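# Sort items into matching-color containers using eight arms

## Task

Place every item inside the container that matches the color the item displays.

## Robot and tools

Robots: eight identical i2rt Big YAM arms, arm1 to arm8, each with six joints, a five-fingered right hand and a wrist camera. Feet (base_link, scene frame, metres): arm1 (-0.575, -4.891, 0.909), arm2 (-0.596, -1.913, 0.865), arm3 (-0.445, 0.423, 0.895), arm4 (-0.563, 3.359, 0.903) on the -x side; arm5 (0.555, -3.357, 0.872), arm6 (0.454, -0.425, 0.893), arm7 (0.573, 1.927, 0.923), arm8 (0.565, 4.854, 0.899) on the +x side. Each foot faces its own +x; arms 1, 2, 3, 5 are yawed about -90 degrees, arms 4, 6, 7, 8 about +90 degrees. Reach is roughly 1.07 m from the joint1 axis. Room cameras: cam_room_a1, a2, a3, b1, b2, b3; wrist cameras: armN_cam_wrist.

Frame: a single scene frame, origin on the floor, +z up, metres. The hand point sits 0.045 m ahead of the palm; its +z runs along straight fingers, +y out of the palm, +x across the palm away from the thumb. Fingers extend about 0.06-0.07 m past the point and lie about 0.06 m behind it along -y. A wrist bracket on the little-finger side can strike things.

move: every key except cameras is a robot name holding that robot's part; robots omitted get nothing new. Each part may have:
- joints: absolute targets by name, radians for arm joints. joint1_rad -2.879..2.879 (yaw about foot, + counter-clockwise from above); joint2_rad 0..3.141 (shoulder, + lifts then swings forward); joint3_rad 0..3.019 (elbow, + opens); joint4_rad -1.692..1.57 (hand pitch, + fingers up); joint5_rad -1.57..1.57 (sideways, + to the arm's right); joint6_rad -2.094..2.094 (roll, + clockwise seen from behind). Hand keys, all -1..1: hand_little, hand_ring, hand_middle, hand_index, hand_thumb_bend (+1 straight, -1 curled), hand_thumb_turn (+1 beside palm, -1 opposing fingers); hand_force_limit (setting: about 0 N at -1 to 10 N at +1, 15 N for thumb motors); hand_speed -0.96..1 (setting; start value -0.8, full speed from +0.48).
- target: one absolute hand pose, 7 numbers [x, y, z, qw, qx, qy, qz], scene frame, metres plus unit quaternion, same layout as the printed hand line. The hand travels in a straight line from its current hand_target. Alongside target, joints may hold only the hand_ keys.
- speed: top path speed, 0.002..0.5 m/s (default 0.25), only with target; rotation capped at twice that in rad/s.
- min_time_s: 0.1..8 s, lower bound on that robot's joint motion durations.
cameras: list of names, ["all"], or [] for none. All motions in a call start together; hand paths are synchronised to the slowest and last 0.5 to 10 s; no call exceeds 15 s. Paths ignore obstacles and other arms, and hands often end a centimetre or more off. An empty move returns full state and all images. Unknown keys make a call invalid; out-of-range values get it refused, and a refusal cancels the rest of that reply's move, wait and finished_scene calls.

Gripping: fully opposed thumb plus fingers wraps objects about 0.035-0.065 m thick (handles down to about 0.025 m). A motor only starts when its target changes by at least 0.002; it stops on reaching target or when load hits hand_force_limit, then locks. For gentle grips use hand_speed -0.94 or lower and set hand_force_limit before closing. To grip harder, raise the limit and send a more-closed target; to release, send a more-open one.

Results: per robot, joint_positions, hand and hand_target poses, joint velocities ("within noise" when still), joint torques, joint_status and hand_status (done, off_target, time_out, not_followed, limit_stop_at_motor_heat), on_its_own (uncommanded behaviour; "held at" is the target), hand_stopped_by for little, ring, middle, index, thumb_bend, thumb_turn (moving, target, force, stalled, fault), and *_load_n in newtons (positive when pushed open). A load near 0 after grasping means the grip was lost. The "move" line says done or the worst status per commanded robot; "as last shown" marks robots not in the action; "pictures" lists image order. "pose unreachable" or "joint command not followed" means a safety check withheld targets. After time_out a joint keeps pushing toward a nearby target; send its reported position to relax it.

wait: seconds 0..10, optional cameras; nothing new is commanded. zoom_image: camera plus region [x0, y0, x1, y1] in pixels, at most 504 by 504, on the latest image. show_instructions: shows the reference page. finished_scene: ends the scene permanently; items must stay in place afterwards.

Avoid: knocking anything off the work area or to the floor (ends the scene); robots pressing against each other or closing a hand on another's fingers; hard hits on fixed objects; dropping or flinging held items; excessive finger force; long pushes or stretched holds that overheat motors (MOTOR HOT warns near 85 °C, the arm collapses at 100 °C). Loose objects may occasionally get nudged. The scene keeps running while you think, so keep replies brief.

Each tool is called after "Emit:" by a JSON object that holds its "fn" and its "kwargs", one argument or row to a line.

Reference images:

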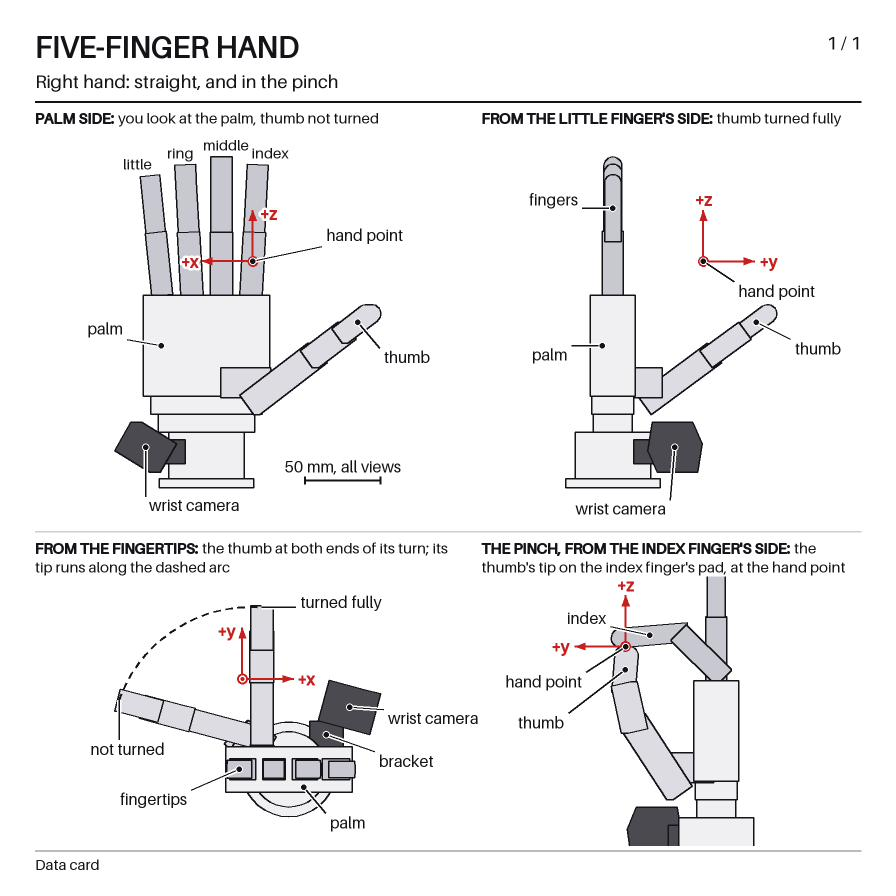

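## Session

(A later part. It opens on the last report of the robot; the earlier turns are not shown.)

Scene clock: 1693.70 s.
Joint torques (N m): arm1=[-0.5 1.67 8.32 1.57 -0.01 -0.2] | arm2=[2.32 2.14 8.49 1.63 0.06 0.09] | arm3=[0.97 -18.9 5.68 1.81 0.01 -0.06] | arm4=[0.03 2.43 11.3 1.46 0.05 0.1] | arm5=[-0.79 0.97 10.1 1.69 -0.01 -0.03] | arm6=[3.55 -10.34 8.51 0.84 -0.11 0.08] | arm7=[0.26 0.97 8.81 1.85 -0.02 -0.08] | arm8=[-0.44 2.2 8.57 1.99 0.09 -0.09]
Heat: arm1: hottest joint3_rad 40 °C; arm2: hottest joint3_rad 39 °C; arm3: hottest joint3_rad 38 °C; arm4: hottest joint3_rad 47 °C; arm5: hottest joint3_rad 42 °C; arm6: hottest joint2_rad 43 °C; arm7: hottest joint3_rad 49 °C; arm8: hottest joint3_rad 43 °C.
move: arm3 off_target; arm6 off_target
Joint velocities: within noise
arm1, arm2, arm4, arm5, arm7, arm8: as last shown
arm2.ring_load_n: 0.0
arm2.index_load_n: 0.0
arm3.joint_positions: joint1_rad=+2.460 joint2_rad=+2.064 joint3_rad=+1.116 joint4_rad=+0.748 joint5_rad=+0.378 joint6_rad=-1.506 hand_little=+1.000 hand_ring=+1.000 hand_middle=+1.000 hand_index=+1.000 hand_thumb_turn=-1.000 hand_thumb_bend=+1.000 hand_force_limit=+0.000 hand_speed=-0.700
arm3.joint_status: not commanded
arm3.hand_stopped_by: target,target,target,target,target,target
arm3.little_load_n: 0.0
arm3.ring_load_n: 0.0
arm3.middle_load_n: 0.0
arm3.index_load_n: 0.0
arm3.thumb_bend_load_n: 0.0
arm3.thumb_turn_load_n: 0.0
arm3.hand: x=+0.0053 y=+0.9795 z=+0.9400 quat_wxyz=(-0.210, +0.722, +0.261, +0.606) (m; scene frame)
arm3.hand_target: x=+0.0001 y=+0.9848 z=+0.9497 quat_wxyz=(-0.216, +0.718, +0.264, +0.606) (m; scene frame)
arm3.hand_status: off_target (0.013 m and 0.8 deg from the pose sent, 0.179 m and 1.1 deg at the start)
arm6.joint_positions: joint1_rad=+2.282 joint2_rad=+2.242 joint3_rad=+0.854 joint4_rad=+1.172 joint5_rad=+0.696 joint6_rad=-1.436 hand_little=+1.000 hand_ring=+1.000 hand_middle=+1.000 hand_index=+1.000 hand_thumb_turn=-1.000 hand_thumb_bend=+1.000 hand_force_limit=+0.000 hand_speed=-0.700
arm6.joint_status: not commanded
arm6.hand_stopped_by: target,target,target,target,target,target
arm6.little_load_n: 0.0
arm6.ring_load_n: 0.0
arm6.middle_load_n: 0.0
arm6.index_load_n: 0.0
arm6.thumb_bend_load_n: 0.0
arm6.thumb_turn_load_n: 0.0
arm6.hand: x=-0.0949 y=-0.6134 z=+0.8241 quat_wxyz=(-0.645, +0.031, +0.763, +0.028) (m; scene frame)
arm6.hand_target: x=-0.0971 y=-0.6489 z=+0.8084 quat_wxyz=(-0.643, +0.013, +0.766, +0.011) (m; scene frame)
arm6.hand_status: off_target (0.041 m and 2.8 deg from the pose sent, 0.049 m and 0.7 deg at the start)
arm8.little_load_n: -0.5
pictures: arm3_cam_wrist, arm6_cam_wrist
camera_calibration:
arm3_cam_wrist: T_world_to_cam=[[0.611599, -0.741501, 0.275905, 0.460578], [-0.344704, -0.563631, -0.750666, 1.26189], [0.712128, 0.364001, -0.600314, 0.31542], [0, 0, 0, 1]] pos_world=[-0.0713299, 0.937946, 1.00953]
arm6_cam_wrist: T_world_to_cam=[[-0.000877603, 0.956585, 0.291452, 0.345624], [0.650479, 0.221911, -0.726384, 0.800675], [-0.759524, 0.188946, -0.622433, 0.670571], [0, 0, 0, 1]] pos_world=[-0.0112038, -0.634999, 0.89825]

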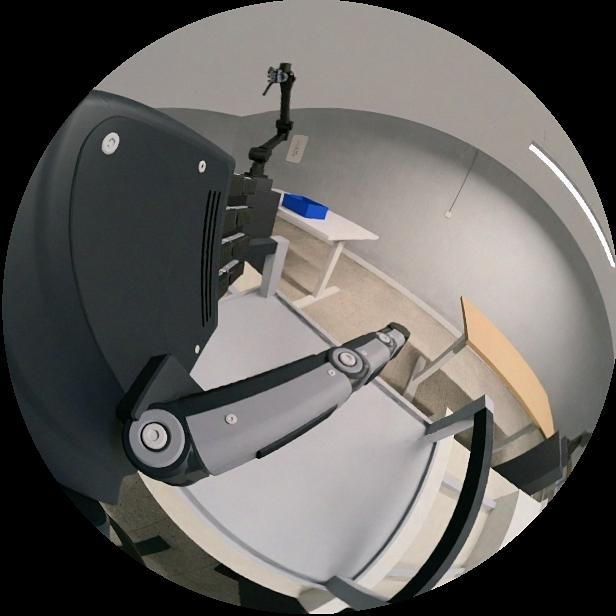

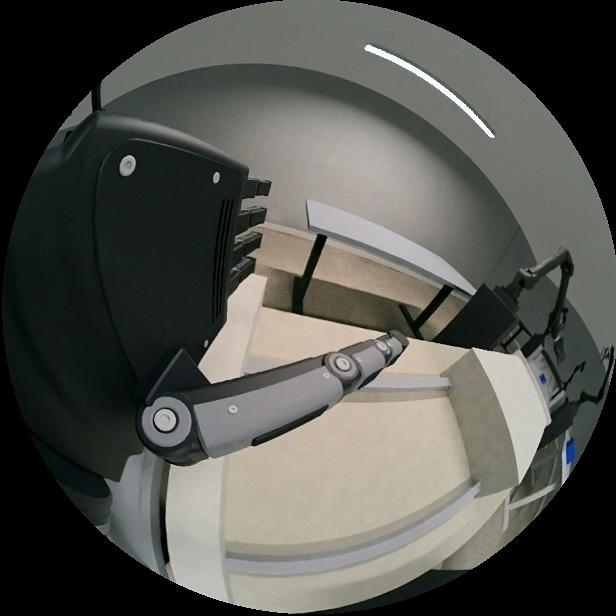

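Emit:
{"fn": "move", "kwargs": {
  "arm6": {"target": [-0.1, -0.70, 0.805, -0.6427, 0.0134, 0.7659, 0.0112], "speed": 0.08},
  "cameras": ["arm6_cam_wrist", "cam_room_a2"]
}}

Emit:
{"fn": "zoom_image", "kwargs": {
  "camera": "cam_room_a2",
  "region": [270, 160, 470, 280]
}}

Scene clock: 1704.67 s.
Joint torques (N m): arm1=[-0.5 1.73 8.32 1.57 -0.01 -0.2] | arm2=[2.73 2.26 8.49 1.58 0.05 0.09] | arm3=[0.97 -18.9 5.68 1.83 0 -0.05] | arm4=[0.09 2.2 11.3 1.47 0.04 0.11] | arm5=[-0.97 0.97 10.18 1.68 -0.02 -0.01] | arm6=[3.19 -10.87 9.11 0.69 -0.06 0.07] | arm7=[0.21 1.49 8.92 1.85 -0.02 -0.06] | arm8=[-0.44 2.2 8.58 1.99 0.09 -0.09]
Heat: arm1: hottest joint3_rad 40 °C; arm2: hottest joint3_rad 39 °C; arm3: hottest joint3_rad 39 °C; arm4: hottest joint3_rad 47 °C; arm5: hottest joint3_rad 42 °C; arm6: hottest joint2_rad 43 °C; arm7: hottest joint3_rad 50 °C; arm8: hottest joint3_rad 43 °C.
move: arm6 off_target
Joint velocities: within noise
arm1, arm2, arm3, arm4, arm5, arm7, arm8: as last shown
arm6.joint_positions: joint1_rad=+2.372 joint2_rad=+2.263 joint3_rad=+0.954 joint4_rad=+1.083 joint5_rad=+0.770 joint6_rad=-1.412 hand_little=+1.000 hand_ring=+1.000 hand_middle=+1.000 hand_index=+1.000 hand_thumb_turn=-1.000 hand_thumb_bend=+1.000 hand_force_limit=+0.000 hand_speed=-0.700
arm6.joint_status: not commanded
arm6.hand_stopped_by: target,target,target,target,target,target
arm6.little_load_n: 0.0
arm6.ring_load_n: 0.0
arm6.middle_load_n: 0.0
arm6.index_load_n: 0.0
arm6.thumb_bend_load_n: 0.0
arm6.thumb_turn_load_n: 0.0
arm6.hand: x=-0.0968 y=-0.6708 z=+0.8243 quat_wxyz=(-0.647, +0.027, +0.762, +0.021) (m; scene frame)
arm6.hand_target: x=-0.0977 y=-0.6989 z=+0.8061 quat_wxyz=(-0.643, +0.013, +0.766, +0.011) (m; scene frame)
arm6.hand_status: off_target (0.035 m and 2.1 deg from the pose sent, 0.089 m and 2.8 deg at the start)
arm8.little_load_n: 0.0
pictures: arm6_cam_wrist, cam_room_a2
camera_calibration:
arm6_cam_wrist: T_world_to_cam=[[-0.0134344, 0.957807, 0.287097, 0.403642], [0.644543, 0.227806, -0.729842, 0.820966], [-0.76445, 0.175241, -0.620408, 0.668866], [0, 0, 0, 1]] pos_world=[-0.0124095, -0.690846, 0.89826]

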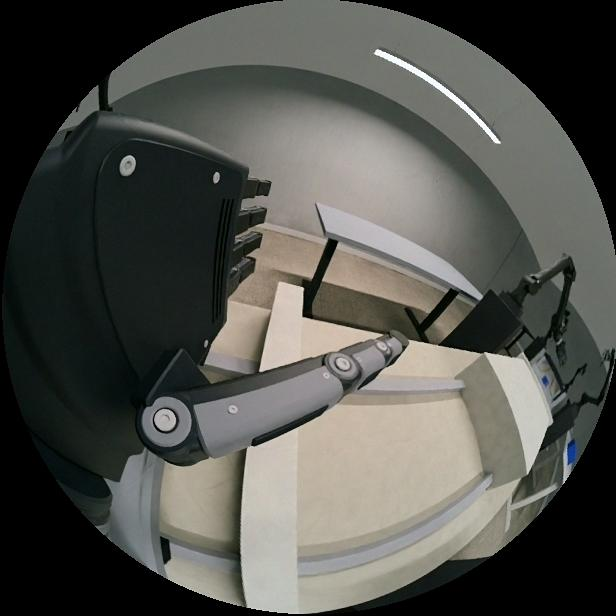

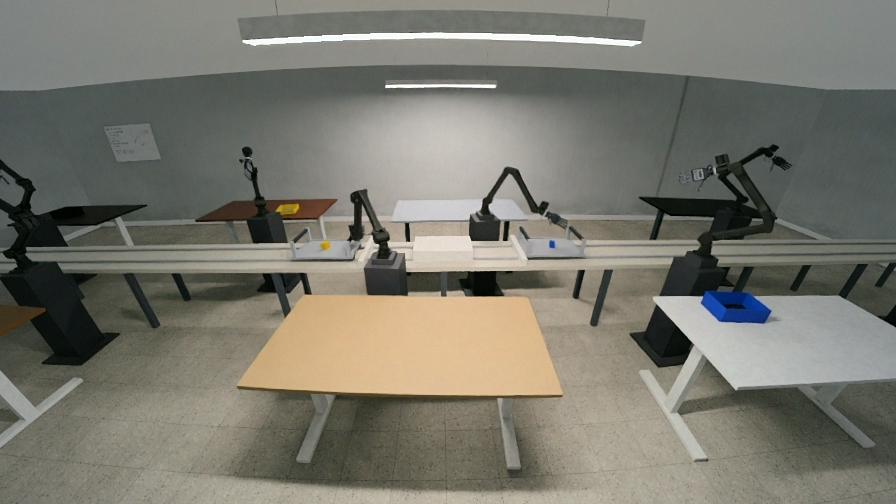

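Scaled by 2.520 from the camera's 896x504 image, which has a finer 1280x720 frame.

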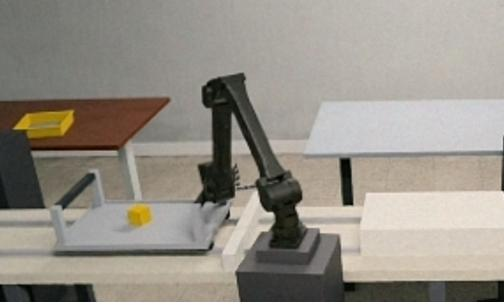

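Emit:
{"fn": "move", "kwargs": {
  "arm6": {"target": [-0.1, -1.02, 0.805, -0.6427, 0.0134, 0.7659, 0.0112], "speed": 0.08},
  "arm3": {"target": [0.1, 0.59, 0.95, 0.0112, 0.7659, -0.0134, 0.6427], "speed": 0.2},
  "cameras": ["cam_room_a2", "arm3_cam_wrist"]
}}

Emit:
{"fn": "zoom_image", "kwargs": {
  "camera": "cam_room_a2",
  "region": [240, 140, 600, 290]
}}

Scene clock: 1727.70 s.
Joint torques (N m): arm1=[-0.5 1.73 8.32 1.57 -0.01 -0.2] | arm2=[3.14 2.84 8.68 1.77 0.08 0.01] | arm3=[-0.38 -15.62 4.37 2.8 0.29 0.1] | arm4=[0.03 2.43 11.23 1.42 0.05 0.11] | arm5=[-1.03 0.67 10.13 1.68 -0.03 -0.03] | arm6=[1.32 -17.55 14.16 0.92 0.1 0.09] | arm7=[0.03 1.14 8.95 1.77 0 -0.11] | arm8=[-0.44 2.2 8.58 1.99 0.09 -0.09]
Heat: arm1: hottest joint3_rad 40 °C; arm2: hottest joint3_rad 39 °C; arm3: hottest joint2_rad 39 °C; arm4: hottest joint3_rad 47 °C; arm5: hottest joint3_rad 42 °C; arm6: hottest joint2_rad 42 °C; arm7: hottest joint3_rad 50 °C; arm8: hottest joint3_rad 43 °C.
move: arm3 off_target; arm6 off_target
Joint velocities: within noise
arm1, arm2, arm4, arm5, arm7, arm8: as last shown
arm3.joint_positions: joint1_rad=+1.975 joint2_rad=+1.875 joint3_rad=+0.734 joint4_rad=+0.874 joint5_rad=+0.596 joint6_rad=-1.461 hand_little=+1.000 hand_ring=+1.000 hand_middle=+1.000 hand_index=+1.000 hand_thumb_turn=-1.000 hand_thumb_bend=+1.000 hand_force_limit=+0.000 hand_speed=-0.700
arm3.joint_status: not commanded
arm3.hand_stopped_by: target,target,target,target,target,target
arm3.little_load_n: -0.5
arm3.ring_load_n: -0.5
arm3.middle_load_n: 0.0
arm3.index_load_n: 0.5
arm3.thumb_bend_load_n: 0.0
arm3.thumb_turn_load_n: 0.0
arm3.hand: x=+0.0961 y=+0.5922 z=+0.9341 quat_wxyz=(+0.022, +0.778, +0.004, +0.628) (m; scene frame)
arm3.hand_target: x=+0.0999 y=+0.5898 z=+0.9499 quat_wxyz=(+0.011, +0.766, -0.013, +0.643) (m; scene frame)
arm3.hand_status: off_target (0.017 m and 3.2 deg from the pose sent, 0.401 m and 41.2 deg at the start)
arm5.thumb_turn_load_n: -0.5
arm6.joint_positions: joint1_rad=+2.707 joint2_rad=+2.604 joint3_rad=+1.912 joint4_rad=+0.333 joint5_rad=+1.070 joint6_rad=-1.266 hand_little=+1.000 hand_ring=+1.000 hand_middle=+1.000 hand_index=+1.000 hand_thumb_turn=-1.000 hand_thumb_bend=+1.000 hand_force_limit=+0.000 hand_speed=-0.700
arm6.joint_status: not commanded
arm6.hand_stopped_by: target,target,target,target,target,target
arm6.little_load_n: 0.0
arm6.ring_load_n: 0.0
arm6.middle_load_n: -0.5
arm6.index_load_n: 0.0
arm6.thumb_bend_load_n: 0.0
arm6.thumb_turn_load_n: 0.0
arm6.hand: x=-0.1017 y=-1.0018 z=+0.8277 quat_wxyz=(-0.644, +0.014, +0.765, +0.019) (m; scene frame)
arm6.hand_target: x=-0.0982 y=-1.0180 z=+0.8058 quat_wxyz=(-0.643, +0.013, +0.766, +0.010) (m; scene frame)
arm6.hand_status: off_target (0.029 m and 0.9 deg from the pose sent, 0.350 m and 2.1 deg at the start)
arm7.little_load_n: 0.5
arm7.thumb_turn_load_n: 0.5
pictures: arm3_cam_wrist, cam_room_a2
camera_calibration:
arm3_cam_wrist: T_world_to_cam=[[-0.00716635, -0.953878, 0.300108, 0.282177], [-0.652444, -0.222974, -0.724292, 0.873666], [0.757803, -0.200994, -0.620755, 0.737528], [0, 0, 0, 1]] pos_world=[0.0131403, 0.612206, 1.00593]

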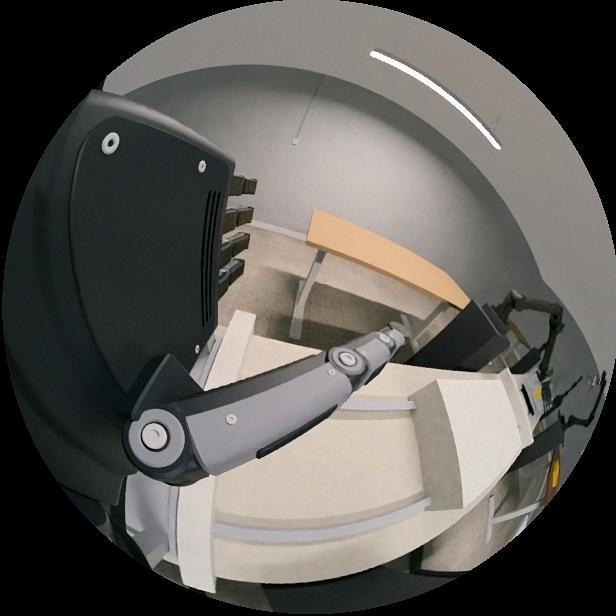

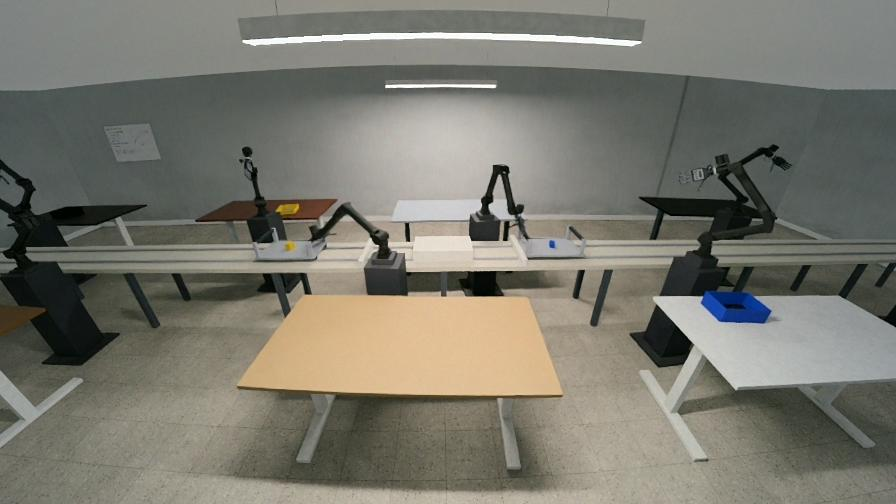

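Scaled by 1.400 from the camera's 896x504 image, which has a finer 1280x720 frame.

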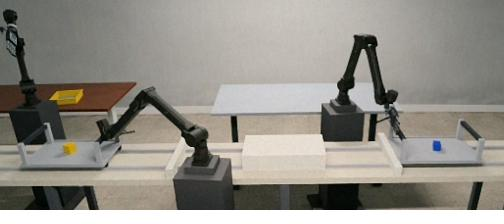

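Emit:
{"fn": "move", "kwargs": {
  "arm6": {"target": [-0.1, -0.86, 0.90, -0.6427, 0.0134, 0.7659, 0.0112], "speed": 0.2},
  "arm3": {"target": [0.1, 0.60, 0.83, 0.0112, 0.7659, -0.0134, 0.6427], "speed": 0.15},
  "arm2": {"target": [-0.06, -1.45, 1.05, -0.1637, 0.7408, 0.1950, 0.6217], "speed": 0.25, "joints": {"hand_thumb_turn": -1, "hand_speed": 0}},
  "cameras": ["arm3_cam_wrist", "arm2_cam_wrist"]
}}

Emit:
{"fn": "move", "kwargs": {
  "arm3": {"target": [0.1, 0.645, 0.818, 0.0112, 0.7659, -0.0134, 0.6427], "speed": 0.08},
  "cameras": ["arm3_cam_wrist"]
}}

Scene clock: 1756.37 s.
Joint torques (N m): arm1=[-0.5 1.67 8.32 1.58 -0.01 -0.2] | arm2=[2.14 -14.62 10.58 2.56 -0.11 -0.11] | arm3=[1.32 -13.74 4.03 2.85 0.37 0.1] | arm4=[-0.03 2.37 11.29 1.44 0.05 0.11] | arm5=[-1.03 0.62 10.09 1.73 -0.03 -0.04] | arm6=[-0.79 -20.37 6.54 2.14 0.09 -0.24] | arm7=[0.32 1.14 8.98 1.77 -0.01 -0.1] | arm8=[-0.44 2.2 8.58 2 0.09 -0.09]
Heat: arm1: hottest joint3_rad 40 °C; arm2: hottest joint3_rad 39 °C; arm3: hottest joint3_rad 38 °C; arm4: hottest joint3_rad 47 °C; arm5: hottest joint3_rad 42 °C; arm6: hottest joint2_rad 43 °C; arm7: hottest joint3_rad 50 °C; arm8: hottest joint3_rad 43 °C.
move: arm2 off_target; arm3 off_target; arm6 off_target
Joint velocities: within noise
arm1.joint_positions: joint1_rad=-0.121 joint2_rad=+0.635 joint3_rad=+1.344 joint4_rad=-1.616 joint5_rad=-0.120 joint6_rad=-1.545 hand_little=+1.000 hand_ring=+1.000 hand_middle=+1.000 hand_index=+1.000 hand_thumb_turn=+1.000 hand_thumb_bend=+1.000 hand_force_limit=+0.000 hand_speed=-0.800
arm1.joint_status: not commanded
arm1.hand_stopped_by: target,target,target,target,target,target
arm1.little_load_n: 0.0
arm1.ring_load_n: 0.0
arm1.middle_load_n: 0.0
arm1.index_load_n: 0.0
arm1.thumb_bend_load_n: 0.0
arm1.thumb_turn_load_n: 0.0
arm1.hand: x=-0.6327 y=-5.0762 z=+1.3312 quat_wxyz=(+0.201, +0.635, -0.699, +0.262) (m; scene frame)
arm1.hand_target: x=-0.6328 y=-5.0772 z=+1.3418 quat_wxyz=(+0.210, +0.632, -0.695, +0.270) (m; scene frame)
arm1.hand_status: not commanded
arm2.joint_positions: joint1_rad=+2.518 joint2_rad=+1.754 joint3_rad=+1.100 joint4_rad=+0.423 joint5_rad=+0.371 joint6_rad=-1.486 hand_little=+1.000 hand_ring=+1.000 hand_middle=+1.000 hand_index=+1.000 hand_thumb_turn=-1.000 hand_thumb_bend=+1.000 hand_force_limit=+0.000 hand_speed=+0.000
arm2.joint_status: all done
arm2.hand_stopped_by: target,target,target,target,target,target
arm2.little_load_n: 0.0
arm2.ring_load_n: 0.0
arm2.middle_load_n: 0.0
arm2.index_load_n: 0.0
arm2.thumb_bend_load_n: 0.0
arm2.thumb_turn_load_n: 0.0
arm2.hand: x=-0.0671 y=-1.4673 z=+1.0346 quat_wxyz=(-0.155, +0.754, +0.193, +0.608) (m; scene frame)
arm2.hand_target: x=-0.0611 y=-1.4509 z=+1.0501 quat_wxyz=(-0.164, +0.741, +0.195, +0.622) (m; scene frame)
arm2.hand_status: off_target (0.024 m and 2.4 deg from the pose sent, 0.597 m and 38.0 deg at the start)
arm3.joint_positions: joint1_rad=+1.976 joint2_rad=+2.207 joint3_rad=+0.784 joint4_rad=+1.169 joint5_rad=+0.614 joint6_rad=-1.453 hand_little=+1.000 hand_ring=+1.000 hand_middle=+1.000 hand_index=+1.000 hand_thumb_turn=-1.000 hand_thumb_bend=+1.000 hand_force_limit=+0.000 hand_speed=-0.700
arm3.joint_status: not commanded
arm3.hand_stopped_by: target,target,target,target,target,target
arm3.little_load_n: 0.0
arm3.ring_load_n: 0.0
arm3.middle_load_n: 0.0
arm3.index_load_n: 0.0
arm3.thumb_bend_load_n: 0.0
arm3.thumb_turn_load_n: 0.5
arm3.hand: x=+0.0952 y=+0.5893 z=+0.8291 quat_wxyz=(+0.024, +0.774, -0.007, +0.633) (m; scene frame)
arm3.hand_target: x=+0.0998 y=+0.6001 z=+0.8302 quat_wxyz=(+0.011, +0.766, -0.013, +0.642) (m; scene frame)
arm3.hand_status: off_target (0.012 m and 2.2 deg from the pose sent, 0.104 m and 3.2 deg at the start)
arm4.joint_positions: joint1_rad=-0.176 joint2_rad=+0.629 joint3_rad=+1.398 joint4_rad=-1.236 joint5_rad=+0.104 joint6_rad=-0.912 hand_little=+1.000 hand_ring=+1.000 hand_middle=+1.000 hand_index=+1.000 hand_thumb_turn=+1.000 hand_thumb_bend=+1.000 hand_force_limit=+0.000 hand_speed=-0.800
arm4.joint_status: not commanded
arm4.hand_stopped_by: target,target,target,target,target,target
arm4.little_load_n: 0.0
arm4.ring_load_n: 0.0
arm4.middle_load_n: 0.0
arm4.index_load_n: 0.0
arm4.thumb_bend_load_n: 0.0
arm4.thumb_turn_load_n: 0.0
arm4.hand: x=-0.4346 y=+3.5667 z=+1.4025 quat_wxyz=(-0.397, +0.825, +0.210, +0.343) (m; scene frame)
arm4.hand_target: x=-0.4351 y=+3.5654 z=+1.4148 quat_wxyz=(-0.407, +0.818, +0.208, +0.350) (m; scene frame)
arm4.hand_status: not commanded
arm5.joint_positions: joint1_rad=+0.016 joint2_rad=+0.642 joint3_rad=+1.328 joint4_rad=-1.278 joint5_rad=-0.066 joint6_rad=-1.023 hand_little=+1.000 hand_ring=+1.000 hand_middle=+1.000 hand_index=+1.000 hand_thumb_turn=+1.000 hand_thumb_bend=+1.000 hand_force_limit=+0.000 hand_speed=-0.800
arm5.joint_status: not commanded
arm5.hand_stopped_by: target,target,target,target,target,target
arm5.little_load_n: 0.0
arm5.ring_load_n: 0.0
arm5.middle_load_n: 0.0
arm5.index_load_n: 0.0
arm5.thumb_bend_load_n: 0.0
arm5.thumb_turn_load_n: 0.0
arm5.hand: x=+0.5381 y=-3.6054 z=+1.3262 quat_wxyz=(+0.193, +0.459, -0.754, +0.428) (m; scene frame)
arm5.hand_target: x=+0.5380 y=-3.6049 z=+1.3356 quat_wxyz=(+0.198, +0.457, -0.750, +0.436) (m; scene frame)
arm5.hand_status: not commanded
arm6.joint_positions: joint1_rad=+2.602 joint2_rad=+2.256 joint3_rad=+1.366 joint4_rad=+0.562 joint5_rad=+0.953 joint6_rad=-1.310 hand_little=+1.000 hand_ring=+1.000 hand_middle=+1.000 hand_index=+1.000 hand_thumb_turn=-1.000 hand_thumb_bend=+1.000 hand_force_limit=+0.000 hand_speed=-0.700
arm6.joint_status: not commanded
arm6.hand_stopped_by: target,target,target,target,target,target
arm6.little_load_n: 0.0
arm6.ring_load_n: 0.0
arm6.middle_load_n: 0.5
arm6.index_load_n: 0.0
arm6.thumb_bend_load_n: 0.0
arm6.thumb_turn_load_n: 0.0
arm6.hand: x=-0.0963 y=-0.8635 z=+0.8873 quat_wxyz=(-0.637, +0.011, +0.771, +0.013) (m; scene frame)
arm6.hand_target: x=-0.1000 y=-0.8599 z=+0.8998 quat_wxyz=(-0.643, +0.014, +0.766, +0.011) (m; scene frame)
arm6.hand_status: off_target (0.014 m and 0.9 deg from the pose sent, 0.159 m and 0.9 deg at the start)
arm7: as last shown
arm7.little_load_n: 0.0
arm7.middle_load_n: 0.5
arm7.thumb_turn_load_n: 0.0
arm8.joint_positions: joint1_rad=-0.206 joint2_rad=+0.621 joint3_rad=+1.343 joint4_rad=-1.268 joint5_rad=+0.184 joint6_rad=-1.064 hand_little=+1.000 hand_ring=+1.000 hand_middle=+1.000 hand_index=+1.000 hand_thumb_turn=+1.000 hand_thumb_bend=+1.000 hand_force_limit=+0.000 hand_speed=-0.800
arm8.joint_status: not commanded
arm8.hand_stopped_by: target,target,target,target,target,target
arm8.little_load_n: 0.0
arm8.ring_load_n: 0.0
arm8.middle_load_n: 0.0
arm8.index_load_n: 0.0
arm8.thumb_bend_load_n: 0.0
arm8.thumb_turn_load_n: 0.0
arm8.hand: x=+0.6996 y=+5.0540 z=+1.3763 quat_wxyz=(-0.320, +0.823, +0.278, +0.378) (m; scene frame)
arm8.hand_target: x=+0.6991 y=+5.0532 z=+1.3886 quat_wxyz=(-0.330, +0.817, +0.275, +0.385) (m; scene frame)
arm8.hand_status: not commanded
pictures: arm2_cam_wrist, arm3_cam_wrist
camera_calibration:
arm2_cam_wrist: T_world_to_cam=[[0.558836, -0.784778, 0.268004, -1.38806], [-0.458633, -0.561734, -0.688557, -0.141643], [0.690911, 0.261875, -0.673842, 1.24512], [0, 0, 0, 1]] pos_world=[-0.149536, -1.49495, 1.11349]
arm3_cam_wrist: T_world_to_cam=[[-0.0278205, -0.956546, 0.29025, 0.322598], [-0.646794, -0.204162, -0.73483, 0.79345], [0.762157, -0.208175, -0.613009, 0.669834], [0, 0, 0, 1]] pos_world=[0.0116548, 0.610015, 0.900031]

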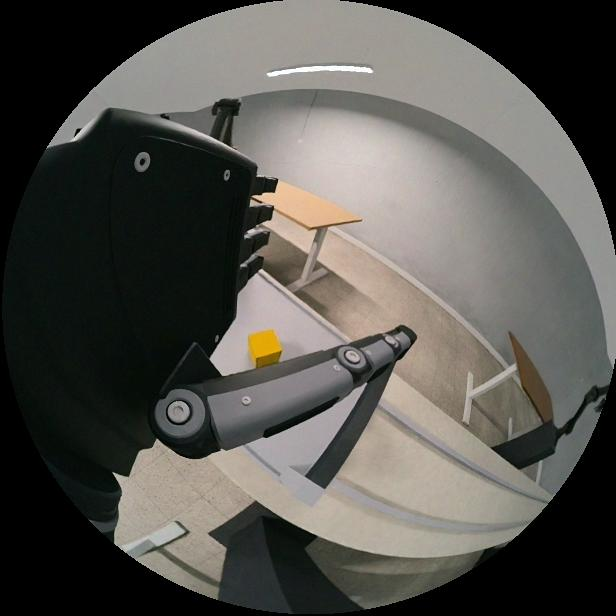

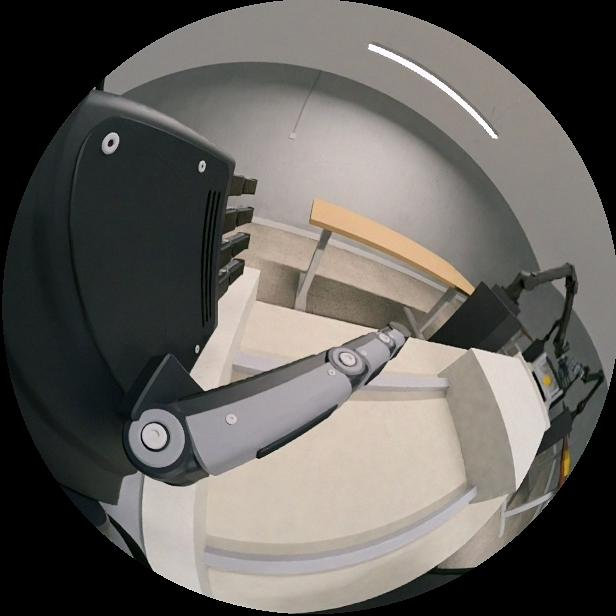

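Scene clock: 1757.77 s.
Joint torques (N m): arm1=[-0.5 1.73 8.31 1.57 -0.01 -0.2] | arm2=[1.85 -14.39 10.77 2.78 -0.06 -0.1] | arm3=[3.84 -12.28 6.58 1.25 0.04 0.02] | arm4=[0.03 2.49 11.29 1.46 0.05 0.1] | arm5=[-1.14 0.44 10.09 1.77 -0.04 -0.04] | arm6=[-0.03 -19.6 6.63 1.96 0.07 -0.18] | arm7=[0.79 1.14 8.9 1.91 0.01 -0.09] | arm8=[-0.5 2.2 8.58 2 0.09 -0.09]
Heat: arm1: hottest joint3_rad 40 °C; arm2: hottest joint3_rad 39 °C; arm3: hottest joint3_rad 38 °C; arm4: hottest joint3_rad 47 °C; arm5: hottest joint3_rad 42 °C; arm6: hottest joint2_rad 44 °C; arm7: hottest joint3_rad 50 °C; arm8: hottest joint3_rad 43 °C.
move: arm3 off_target
Joint velocities: within noise
arm1, arm2, arm4, arm5, arm6, arm8: as last shown
arm1.ring_load_n: -0.5
arm2.hand_target: x=-0.0611 y=-1.4509 z=+1.0500 quat_wxyz=(-0.164, +0.741, +0.195, +0.622) (m; scene frame)
arm3.joint_positions: joint1_rad=+2.030 joint2_rad=+2.230 joint3_rad=+0.833 joint4_rad=+1.165 joint5_rad=+0.701 joint6_rad=-1.421 hand_little=+1.000 hand_ring=+1.000 hand_middle=+1.000 hand_index=+1.000 hand_thumb_turn=-1.000 hand_thumb_bend=+1.000 hand_force_limit=+0.000 hand_speed=-0.700
arm3.joint_status: not commanded
arm3.hand_stopped_by: target,target,target,target,target,target
arm3.little_load_n: 0.0
arm3.ring_load_n: 0.0
arm3.middle_load_n: 0.0
arm3.index_load_n: 0.0
arm3.thumb_bend_load_n: 0.0
arm3.thumb_turn_load_n: 0.5
arm3.hand: x=+0.0944 y=+0.6130 z=+0.8298 quat_wxyz=(+0.025, +0.764, -0.030, +0.645) (m; scene frame)
arm3.hand_target: x=+0.0979 y=+0.6442 z=+0.8190 quat_wxyz=(+0.011, +0.766, -0.013, +0.643) (m; scene frame)
arm3.hand_status: off_target (0.035 m and 2.5 deg from the pose sent, 0.057 m and 2.2 deg at the start)
arm4.middle_load_n: -0.5
arm6.middle_load_n: 0.0
arm6.thumb_turn_load_n: 0.5
arm7.joint_positions: joint1_rad=+2.086 joint2_rad=+0.561 joint3_rad=+1.327 joint4_rad=-1.220 joint5_rad=-0.136 joint6_rad=-1.492 hand_little=+1.000 hand_ring=+1.000 hand_middle=+1.000 hand_index=+1.000 hand_thumb_turn=+1.000 hand_thumb_bend=+1.000 hand_force_limit=+0.000 hand_speed=-0.800
arm7.joint_status: not commanded
arm7.hand_stopped_by: target,target,target,target,target,target
arm7.little_load_n: 0.0
arm7.ring_load_n: 0.0
arm7.middle_load_n: 0.0
arm7.index_load_n: 0.0
arm7.thumb_bend_load_n: 0.0
arm7.thumb_turn_load_n: 0.0
arm7.hand: x=+0.3498 y=+1.8186 z=+1.4239 quat_wxyz=(-0.478, -0.247, +0.811, -0.230) (m; scene frame)
arm7.hand_target: x=+0.3524 y=+1.8164 z=+1.4368 quat_wxyz=(-0.488, -0.252, +0.802, -0.237) (m; scene frame)
arm7.hand_status: not commanded
pictures: arm3_cam_wrist
camera_calibration:
arm3_cam_wrist: T_world_to_cam=[[-0.0718541, -0.962255, 0.262492, 0.375667], [-0.629599, -0.160357, -0.760191, 0.790849], [0.77359, -0.219887, -0.594313, 0.6664], [0, 0, 0, 1]] pos_world=[0.00939031, 0.634839, 0.898637]

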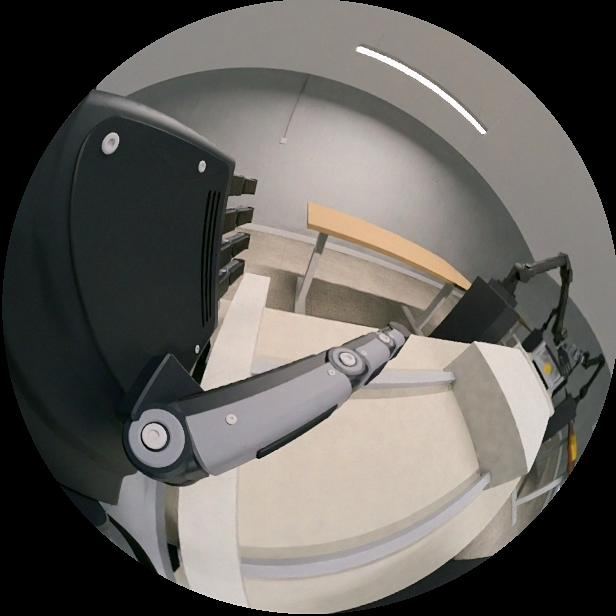

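Emit:
{"fn": "move", "kwargs": {
  "arm3": {"target": [0.1, 1.02, 0.815, 0.0112, 0.7659, -0.0134, 0.6427], "speed": 0.08},
  "arm2": {"target": [0.006, -1.357, 0.90, -0.1637, 0.7408, 0.1950, 0.6217], "speed": 0.15},
  "cameras": ["arm2_cam_wrist", "cam_room_a2"]
}}

Emit:
{"fn": "zoom_image", "kwargs": {
  "camera": "arm2_cam_wrist",
  "region": [200, 260, 400, 420]
}}

Emit:
{"fn": "zoom_image", "kwargs": {
  "camera": "cam_room_a2",
  "region": [240, 140, 640, 290]
}}

Scene clock: 1785.23 s.
Joint torques (N m): arm1=[-0.5 1.67 8.32 1.57 -0.01 -0.2] | arm2=[2.78 -19.49 9.74 2.26 0.08 -0.07] | arm3=[3.02 -20.37 11.48 1.74 0.4 0.04] | arm4=[0.09 2.32 11.29 1.5 0.05 0.1] | arm5=[-1.2 0.97 10.18 1.69 -0.03 -0.04] | arm6=[0.03 -20.01 6.46 2.28 0.1 -0.17] | arm7=[0.15 1.08 9.05 1.94 0 -0.09] | arm8=[-0.44 2.2 8.57 1.99 0.09 -0.09]
Heat: arm1: hottest joint3_rad 40 °C; arm2: hottest joint3_rad 40 °C; arm3: hottest joint3_rad 39 °C; arm4: hottest joint3_rad 47 °C; arm5: hottest joint3_rad 42 °C; arm6: hottest joint2_rad 50 °C; arm7: hottest joint3_rad 50 °C; arm8: hottest joint3_rad 43 °C.
move: arm2 off_target; arm3 off_target
Joint velocities: within noise
arm1, arm4, arm5, arm6, arm7, arm8: as last shown
arm1.ring_load_n: 0.0
arm2.joint_positions: joint1_rad=+2.522 joint2_rad=+2.229 joint3_rad=+1.440 joint4_rad=+0.569 joint5_rad=+0.377 joint6_rad=-1.486 hand_little=+1.000 hand_ring=+1.000 hand_middle=+1.000 hand_index=+1.000 hand_thumb_turn=-1.000 hand_thumb_bend=+1.000 hand_force_limit=+0.000 hand_speed=+0.000
arm2.joint_status: not commanded
arm2.hand_stopped_by: target,target,target,target,target,target
arm2.little_load_n: 0.0
arm2.ring_load_n: 0.0
arm2.middle_load_n: 0.0
arm2.index_load_n: 0.0
arm2.thumb_bend_load_n: 0.0
arm2.thumb_turn_load_n: 0.0
arm2.hand: x=+0.0050 y=-1.3758 z=+0.8961 quat_wxyz=(-0.157, +0.752, +0.191, +0.611) (m; scene frame)
arm2.hand_target: x=+0.0051 y=-1.3578 z=+0.9001 quat_wxyz=(-0.164, +0.741, +0.195, +0.621) (m; scene frame)
arm2.hand_status: off_target (0.019 m and 1.9 deg from the pose sent, 0.189 m and 2.4 deg at the start)
arm3.joint_positions: joint1_rad=+2.433 joint2_rad=+2.614 joint3_rad=+1.906 joint4_rad=+0.302 joint5_rad=+1.076 joint6_rad=-1.233 hand_little=+1.000 hand_ring=+1.000 hand_middle=+1.000 hand_index=+1.000 hand_thumb_turn=-1.000 hand_thumb_bend=+1.000 hand_force_limit=+0.000 hand_speed=-0.700
arm3.joint_status: not commanded
arm3.hand_stopped_by: target,target,target,target,target,target
arm3.little_load_n: 0.0
arm3.ring_load_n: 0.0
arm3.middle_load_n: 0.0
arm3.index_load_n: 0.0
arm3.thumb_bend_load_n: 0.0
arm3.thumb_turn_load_n: 0.0
arm3.hand: x=+0.1114 y=+0.9885 z=+0.8193 quat_wxyz=(+0.029, +0.768, -0.018, +0.640) (m; scene frame)
arm3.hand_target: x=+0.0983 y=+1.0183 z=+0.8158 quat_wxyz=(+0.010, +0.766, -0.013, +0.643) (m; scene frame)
arm3.hand_status: off_target (0.034 m and 2.2 deg from the pose sent, 0.407 m and 2.5 deg at the start)
arm4.middle_load_n: 0.0
arm5.ring_load_n: 0.5
arm5.thumb_turn_load_n: -0.5
arm6.middle_load_n: 0.5
arm6.thumb_turn_load_n: 0.0
arm8.thumb_bend_load_n: 0.5
pictures: arm2_cam_wrist, cam_room_a2
camera_calibration:
arm2_cam_wrist: T_world_to_cam=[[0.556031, -0.78723, 0.266641, -1.32155], [-0.453988, -0.556379, -0.695944, -0.138615], [0.696222, 0.265915, -0.666757, 1.07728], [0, 0, 0, 1]] pos_world=[-0.0781353, -1.40395, 0.974195]

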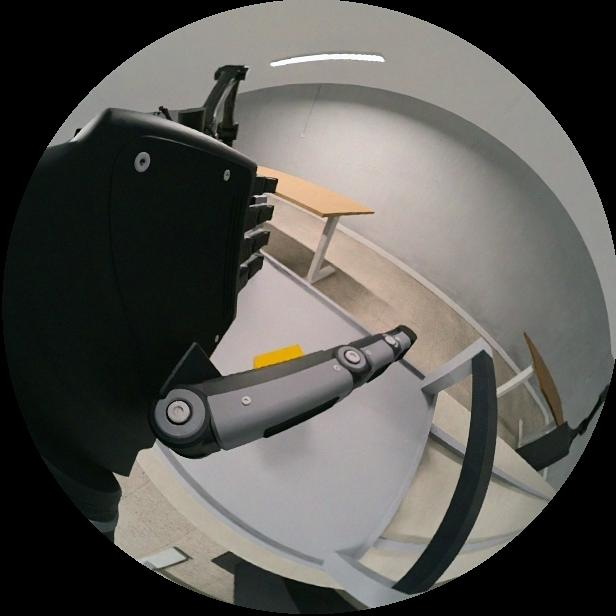

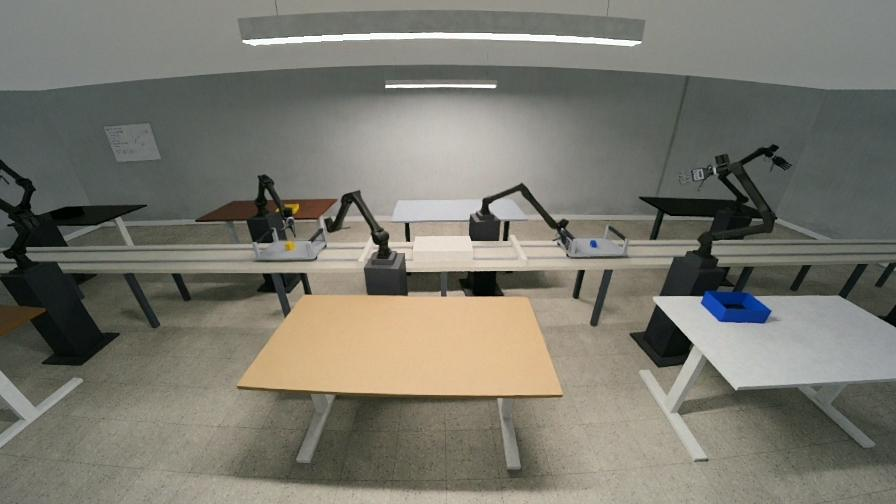

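Scaled by 2.520 from the camera's 616x616 image, which has a finer 880x880 frame.

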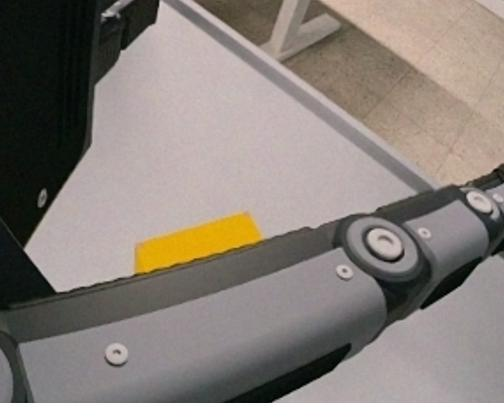

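Scaled by 1.260 from the camera's 896x504 image, which has a finer 1280x720 frame.

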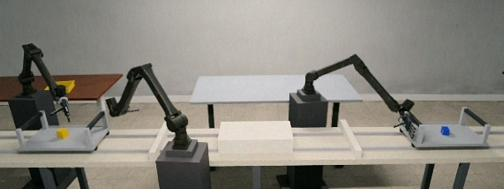

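Emit:
{"fn": "move", "kwargs": {
  "arm3": {"target": [0.1, 0.86, 0.90, 0.0112, 0.7659, -0.0134, 0.6427], "speed": 0.2},
  "arm2": {"target": [-0.002, -1.362, 0.838, -0.1500, 0.7449, 0.1788, 0.6251], "speed": 0.12},
  "arm7": {"target": [0.06, 1.45, 1.05, -0.6217, -0.1950, 0.7408, -0.1637], "speed": 0.25, "joints": {"hand_thumb_turn": -1, "hand_speed": 0}},
  "cameras": ["arm2_cam_wrist", "arm7_cam_wrist"]
}}

Emit:
{"fn": "zoom_image", "kwargs": {
  "camera": "arm2_cam_wrist",
  "region": [200, 260, 400, 420]
}}

Emit:
{"fn": "zoom_image", "kwargs": {
  "camera": "arm7_cam_wrist",
  "region": [200, 260, 400, 420]
}}

Scene clock: 1811.80 s.
Joint torques (N m): arm1=[-0.5 1.73 8.31 1.57 -0.01 -0.2] | arm2=[2.2 -19.55 9.13 2.63 0.2 0.07] | arm3=[-0.73 -21.95 5.52 2.58 0.24 -0.21] | arm4=[-0.03 2.32 11.26 1.43 0.06 0.11] | arm5=[-1.14 1.03 10.11 1.76 -0.04 -0.04] | arm6=[-0.15 -19.84 6.43 2.06 0.07 -0.2] | arm7=[0.03 -12.57 10.88 2.58 0.25 -0.19] | arm8=[-0.44 2.2 8.57 2 0.09 -0.09]
Heat: arm1: hottest joint3_rad 41 °C; arm2: hottest joint3_rad 40 °C; arm3: hottest joint3_rad 42 °C; arm4: hottest joint3_rad 47 °C; arm5: hottest joint3_rad 42 °C; arm6: hottest joint2_rad 52 °C; arm7: hottest joint3_rad 50 °C; arm8: hottest joint3_rad 43 °C.
move: arm2 off_target; arm3 off_target; arm7 off_target
Joint velocities: within noise
arm1, arm4, arm5, arm6, arm8: as last shown
arm2.joint_positions: joint1_rad=+2.537 joint2_rad=+2.342 joint3_rad=+1.450 joint4_rad=+0.668 joint5_rad=+0.434 joint6_rad=-1.486 hand_little=+1.000 hand_ring=+1.000 hand_middle=+1.000 hand_index=+1.000 hand_thumb_turn=-1.000 hand_thumb_bend=+1.000 hand_force_limit=+0.000 hand_speed=+0.000
arm2.joint_status: not commanded
arm2.hand_stopped_by: target,target,target,target,target,target
arm2.little_load_n: 0.0
arm2.ring_load_n: 0.0
arm2.middle_load_n: 0.0
arm2.index_load_n: 0.0
arm2.thumb_bend_load_n: 0.0
arm2.thumb_turn_load_n: 0.5
arm2.hand: x=-0.0019 y=-1.3801 z=+0.8371 quat_wxyz=(-0.139, +0.754, +0.180, +0.616) (m; scene frame)
arm2.hand_target: x=-0.0028 y=-1.3627 z=+0.8383 quat_wxyz=(-0.150, +0.745, +0.179, +0.625) (m; scene frame)
arm2.hand_status: off_target (0.018 m and 1.9 deg from the pose sent, 0.060 m and 2.4 deg at the start)
arm3.joint_positions: joint1_rad=+2.351 joint2_rad=+2.267 joint3_rad=+1.349 joint4_rad=+0.547 joint5_rad=+0.963 joint6_rad=-1.293 hand_little=+1.000 hand_ring=+1.000 hand_middle=+1.000 hand_index=+1.000 hand_thumb_turn=-1.000 hand_thumb_bend=+1.000 hand_force_limit=+0.000 hand_speed=-0.700
arm3.joint_status: not commanded
arm3.hand_stopped_by: target,target,target,target,target,target
arm3.little_load_n: 0.0
arm3.ring_load_n: 0.0
arm3.middle_load_n: 0.0
arm3.index_load_n: 0.0
arm3.thumb_bend_load_n: 0.0
arm3.thumb_turn_load_n: 0.0
arm3.hand: x=+0.0921 y=+0.8601 z=+0.8778 quat_wxyz=(+0.021, +0.775, -0.003, +0.632) (m; scene frame)
arm3.hand_target: x=+0.0998 y=+0.8597 z=+0.8998 quat_wxyz=(+0.011, +0.766, -0.014, +0.643) (m; scene frame)
arm3.hand_status: off_target (0.024 m and 2.3 deg from the pose sent, 0.152 m and 2.2 deg at the start)
arm5.little_load_n: -0.5
arm5.ring_load_n: 0.0
arm5.thumb_bend_load_n: 0.5
arm5.thumb_turn_load_n: 0.0
arm6.middle_load_n: 0.0
arm7.joint_positions: joint1_rad=+2.427 joint2_rad=+1.848 joint3_rad=+1.037 joint4_rad=+0.567 joint5_rad=+0.418 joint6_rad=-1.491 hand_little=+1.000 hand_ring=+1.000 hand_middle=+1.000 hand_index=+1.000 hand_thumb_turn=-1.000 hand_thumb_bend=+1.000 hand_force_limit=+0.000 hand_speed=+0.000
arm7.joint_status: all done
arm7.hand_stopped_by: target,target,target,target,target,target
arm7.little_load_n: 0.0
arm7.ring_load_n: 0.0
arm7.middle_load_n: 0.0
arm7.index_load_n: 0.0
arm7.thumb_bend_load_n: 0.0
arm7.thumb_turn_load_n: 0.0
arm7.hand: x=+0.0685 y=+1.4711 z=+1.0293 quat_wxyz=(-0.604, -0.201, +0.757, -0.150) (m; scene frame)
arm7.hand_target: x=+0.0613 y=+1.4513 z=+1.0505 quat_wxyz=(-0.622, -0.195, +0.741, -0.164) (m; scene frame)
arm7.hand_status: off_target (0.031 m and 3.3 deg from the pose sent, 0.600 m and 20.7 deg at the start)
arm8.thumb_bend_load_n: 0.0
arm8.thumb_turn_load_n: -0.5
pictures: arm2_cam_wrist, arm7_cam_wrist
camera_calibration:
arm2_cam_wrist: T_world_to_cam=[[0.521372, -0.806346, 0.279245, -1.34237], [-0.471419, -0.544943, -0.693398, -0.171604], [0.711291, 0.229876, -0.664245, 0.992008], [0, 0, 0, 1]] pos_world=[-0.0866295, -1.40397, 0.914797]
arm7_cam_wrist: T_world_to_cam=[[-0.571038, 0.775851, 0.268273, -1.37313], [0.430145, 0.561124, -0.707189, -0.122765], [-0.699207, -0.288436, -0.654152, 1.25901], [0, 0, 0, 1]] pos_world=[0.149006, 1.49738, 1.10514]

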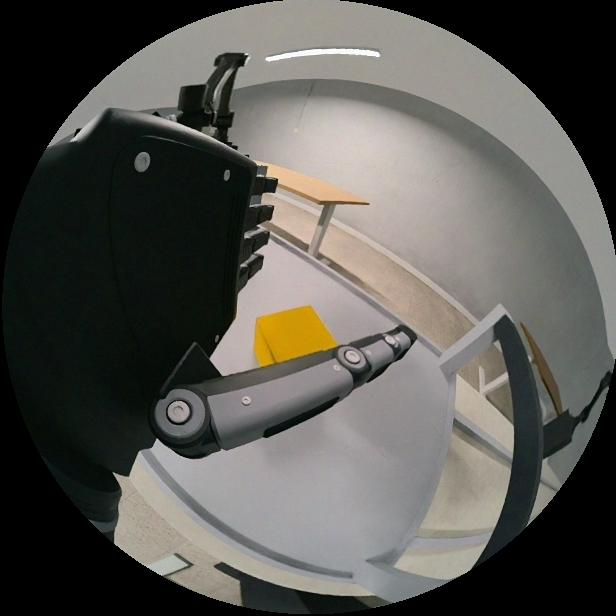

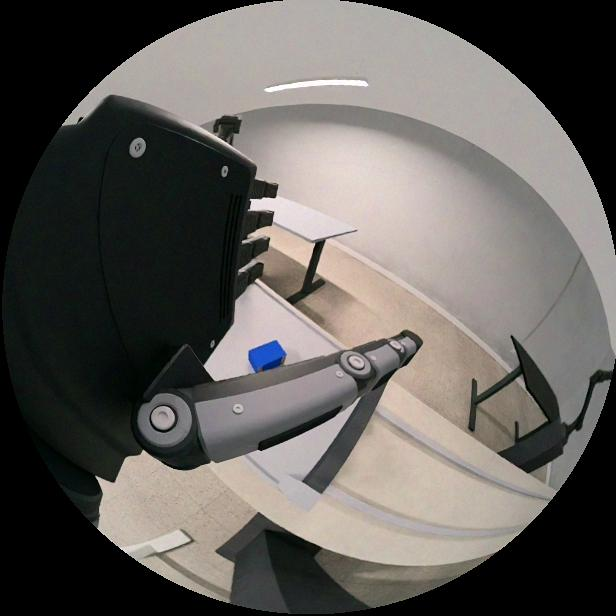

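Scaled by 2.520 from the camera's 616x616 image, which has a finer 880x880 frame.

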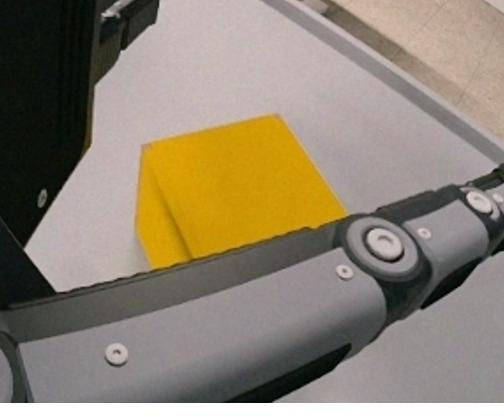

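Scaled by 2.520 from the camera's 616x616 image, which has a finer 880x880 frame.

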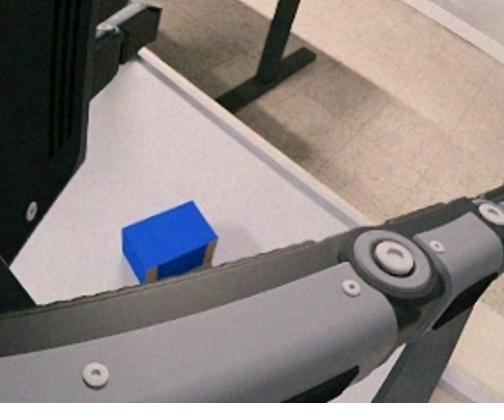

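Emit:
{"fn": "move", "kwargs": {
  "arm2": {"target": [-0.0018, -1.3615, 0.793, -0.1500, 0.7449, 0.1788, 0.6251], "speed": 0.08},
  "arm7": {"target": [-0.012, 1.371, 0.89, -0.6044, -0.2607, 0.7203, -0.2188], "speed": 0.2},
  "cameras": ["arm2_cam_wrist", "arm7_cam_wrist"]
}}

Emit:
{"fn": "zoom_image", "kwargs": {
  "camera": "arm7_cam_wrist",
  "region": [200, 260, 400, 420]
}}

Scene clock: 1841.97 s.
Joint torques (N m): arm1=[-0.44 1.73 8.32 1.58 -0.01 -0.2] | arm2=[2.43 -19.78 8.43 2.4 0.18 0.04] | arm3=[-0.67 -21.95 5.53 2.59 0.24 -0.21] | arm4=[0.21 2.26 11.28 1.46 0.04 0.11] | arm5=[-1.14 0.73 10.11 1.68 -0.04 -0.05] | arm6=[-0.5 -19.96 6.6 2.18 0.08 -0.19] | arm7=[-1.38 -15.44 9.5 2.29 -0.07 -0.18] | arm8=[-0.44 2.2 8.58 1.99 0.09 -0.09]
Heat: arm1: hottest joint3_rad 41 °C; arm2: hottest joint3_rad 41 °C; arm3: hottest joint3_rad 40 °C; arm4: hottest joint3_rad 47 °C; arm5: hottest joint3_rad 42 °C; arm6: hottest joint2_rad 53 °C; arm7: hottest joint3_rad 49 °C; arm8: hottest joint3_rad 43 °C.
move: arm2 off_target; arm7 off_target
Joint velocities: within noise
arm1, arm3, arm4, arm5, arm6, arm8: as last shown
arm2.joint_positions: joint1_rad=+2.537 joint2_rad=+2.436 joint3_rad=+1.487 joint4_rad=+0.729 joint5_rad=+0.434 joint6_rad=-1.486 hand_little=+1.000 hand_ring=+1.000 hand_middle=+1.000 hand_index=+1.000 hand_thumb_turn=-1.000 hand_thumb_bend=+1.000 hand_force_limit=+0.000 hand_speed=+0.000
arm2.joint_status: not commanded
arm2.hand_stopped_by: target,target,target,target,target,target
arm2.little_load_n: 0.0
arm2.ring_load_n: 0.0
arm2.middle_load_n: 0.0
arm2.index_load_n: 0.0
arm2.thumb_bend_load_n: 0.0
arm2.thumb_turn_load_n: 0.5
arm2.hand: x=-0.0002 y=-1.3781 z=+0.7942 quat_wxyz=(-0.140, +0.753, +0.179, +0.617) (m; scene frame)
arm2.hand_target: x=-0.0025 y=-1.3622 z=+0.7931 quat_wxyz=(-0.150, +0.745, +0.179, +0.625) (m; scene frame)
arm2.hand_status: off_target (0.017 m and 1.7 deg from the pose sent, 0.048 m and 1.9 deg at the start)
arm3.thumb_bend_load_n: -0.5
arm5.little_load_n: 0.0
arm5.thumb_bend_load_n: 0.0
arm7.joint_positions: joint1_rad=+2.384 joint2_rad=+2.323 joint3_rad=+1.341 joint4_rad=+0.758 joint5_rad=+0.183 joint6_rad=-1.538 hand_little=+1.000 hand_ring=+1.000 hand_middle=+1.000 hand_index=+1.000 hand_thumb_turn=-1.000 hand_thumb_bend=+1.000 hand_force_limit=+0.000 hand_speed=+0.000
arm7.joint_status: not commanded
arm7.hand_stopped_by: target,target,target,target,target,target
arm7.little_load_n: 0.0
arm7.ring_load_n: 0.0
arm7.middle_load_n: 0.0
arm7.index_load_n: 0.0
arm7.thumb_bend_load_n: 0.0
arm7.thumb_turn_load_n: 0.0
arm7.hand: x=+0.0062 y=+1.3790 z=+0.8745 quat_wxyz=(-0.586, -0.269, +0.734, -0.213) (m; scene frame)
arm7.hand_target: x=-0.0110 y=+1.3722 z=+0.8907 quat_wxyz=(-0.604, -0.261, +0.720, -0.219) (m; scene frame)
arm7.hand_status: off_target (0.025 m and 2.9 deg from the pose sent, 0.189 m and 11.3 deg at the start)
arm8.thumb_turn_load_n: 0.0
pictures: arm2_cam_wrist, arm7_cam_wrist
camera_calibration:
arm2_cam_wrist: T_world_to_cam=[[0.520466, -0.807278, 0.27824, -1.33015], [-0.470103, -0.542925, -0.69587, -0.194772], [0.712824, 0.231376, -0.662078, 0.962176], [0, 0, 0, 1]] pos_world=[-0.0851294, -1.40217, 0.871599]
arm7_cam_wrist: T_world_to_cam=[[-0.711943, 0.653698, 0.256545, -1.11615], [0.316812, 0.625025, -0.713424, -0.235701], [-0.626711, -0.42664, -0.652082, 1.27601], [0, 0, 0, 1]] pos_world=[0.0797275, 1.42135, 0.950255]

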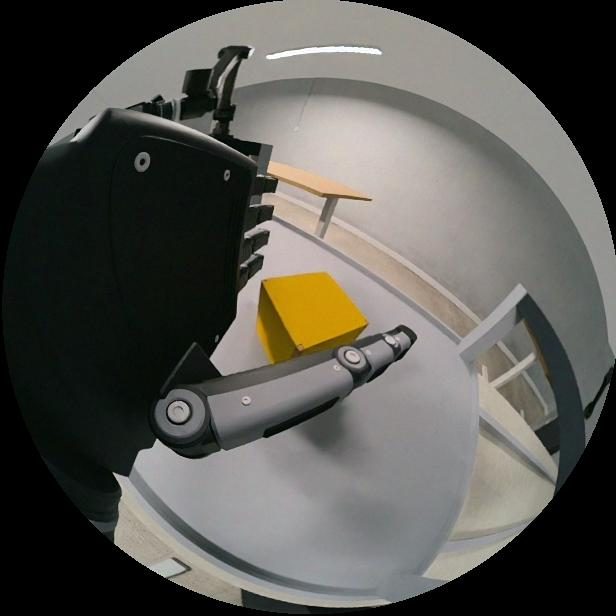

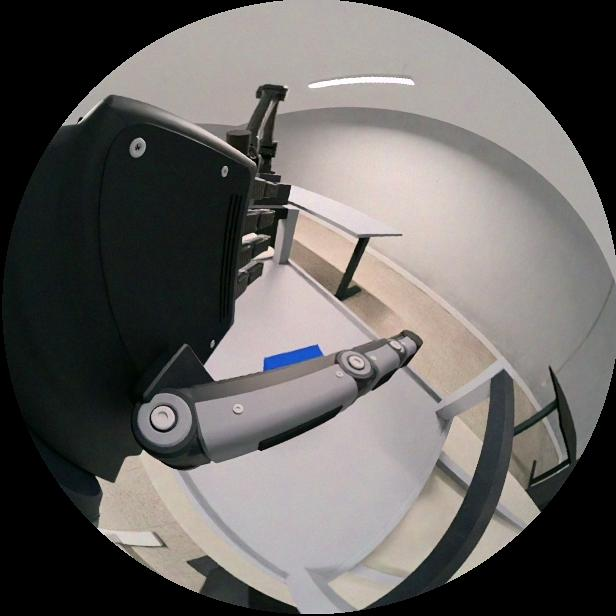

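Scaled by 2.520 from the camera's 616x616 image, which has a finer 880x880 frame.

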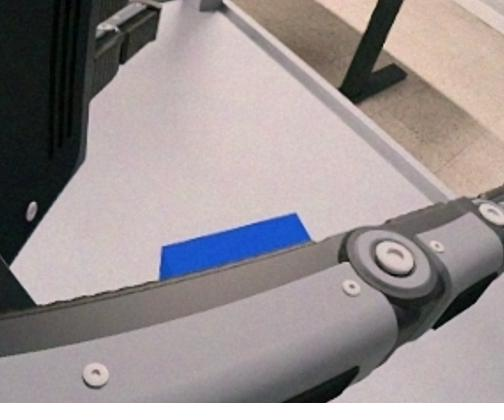

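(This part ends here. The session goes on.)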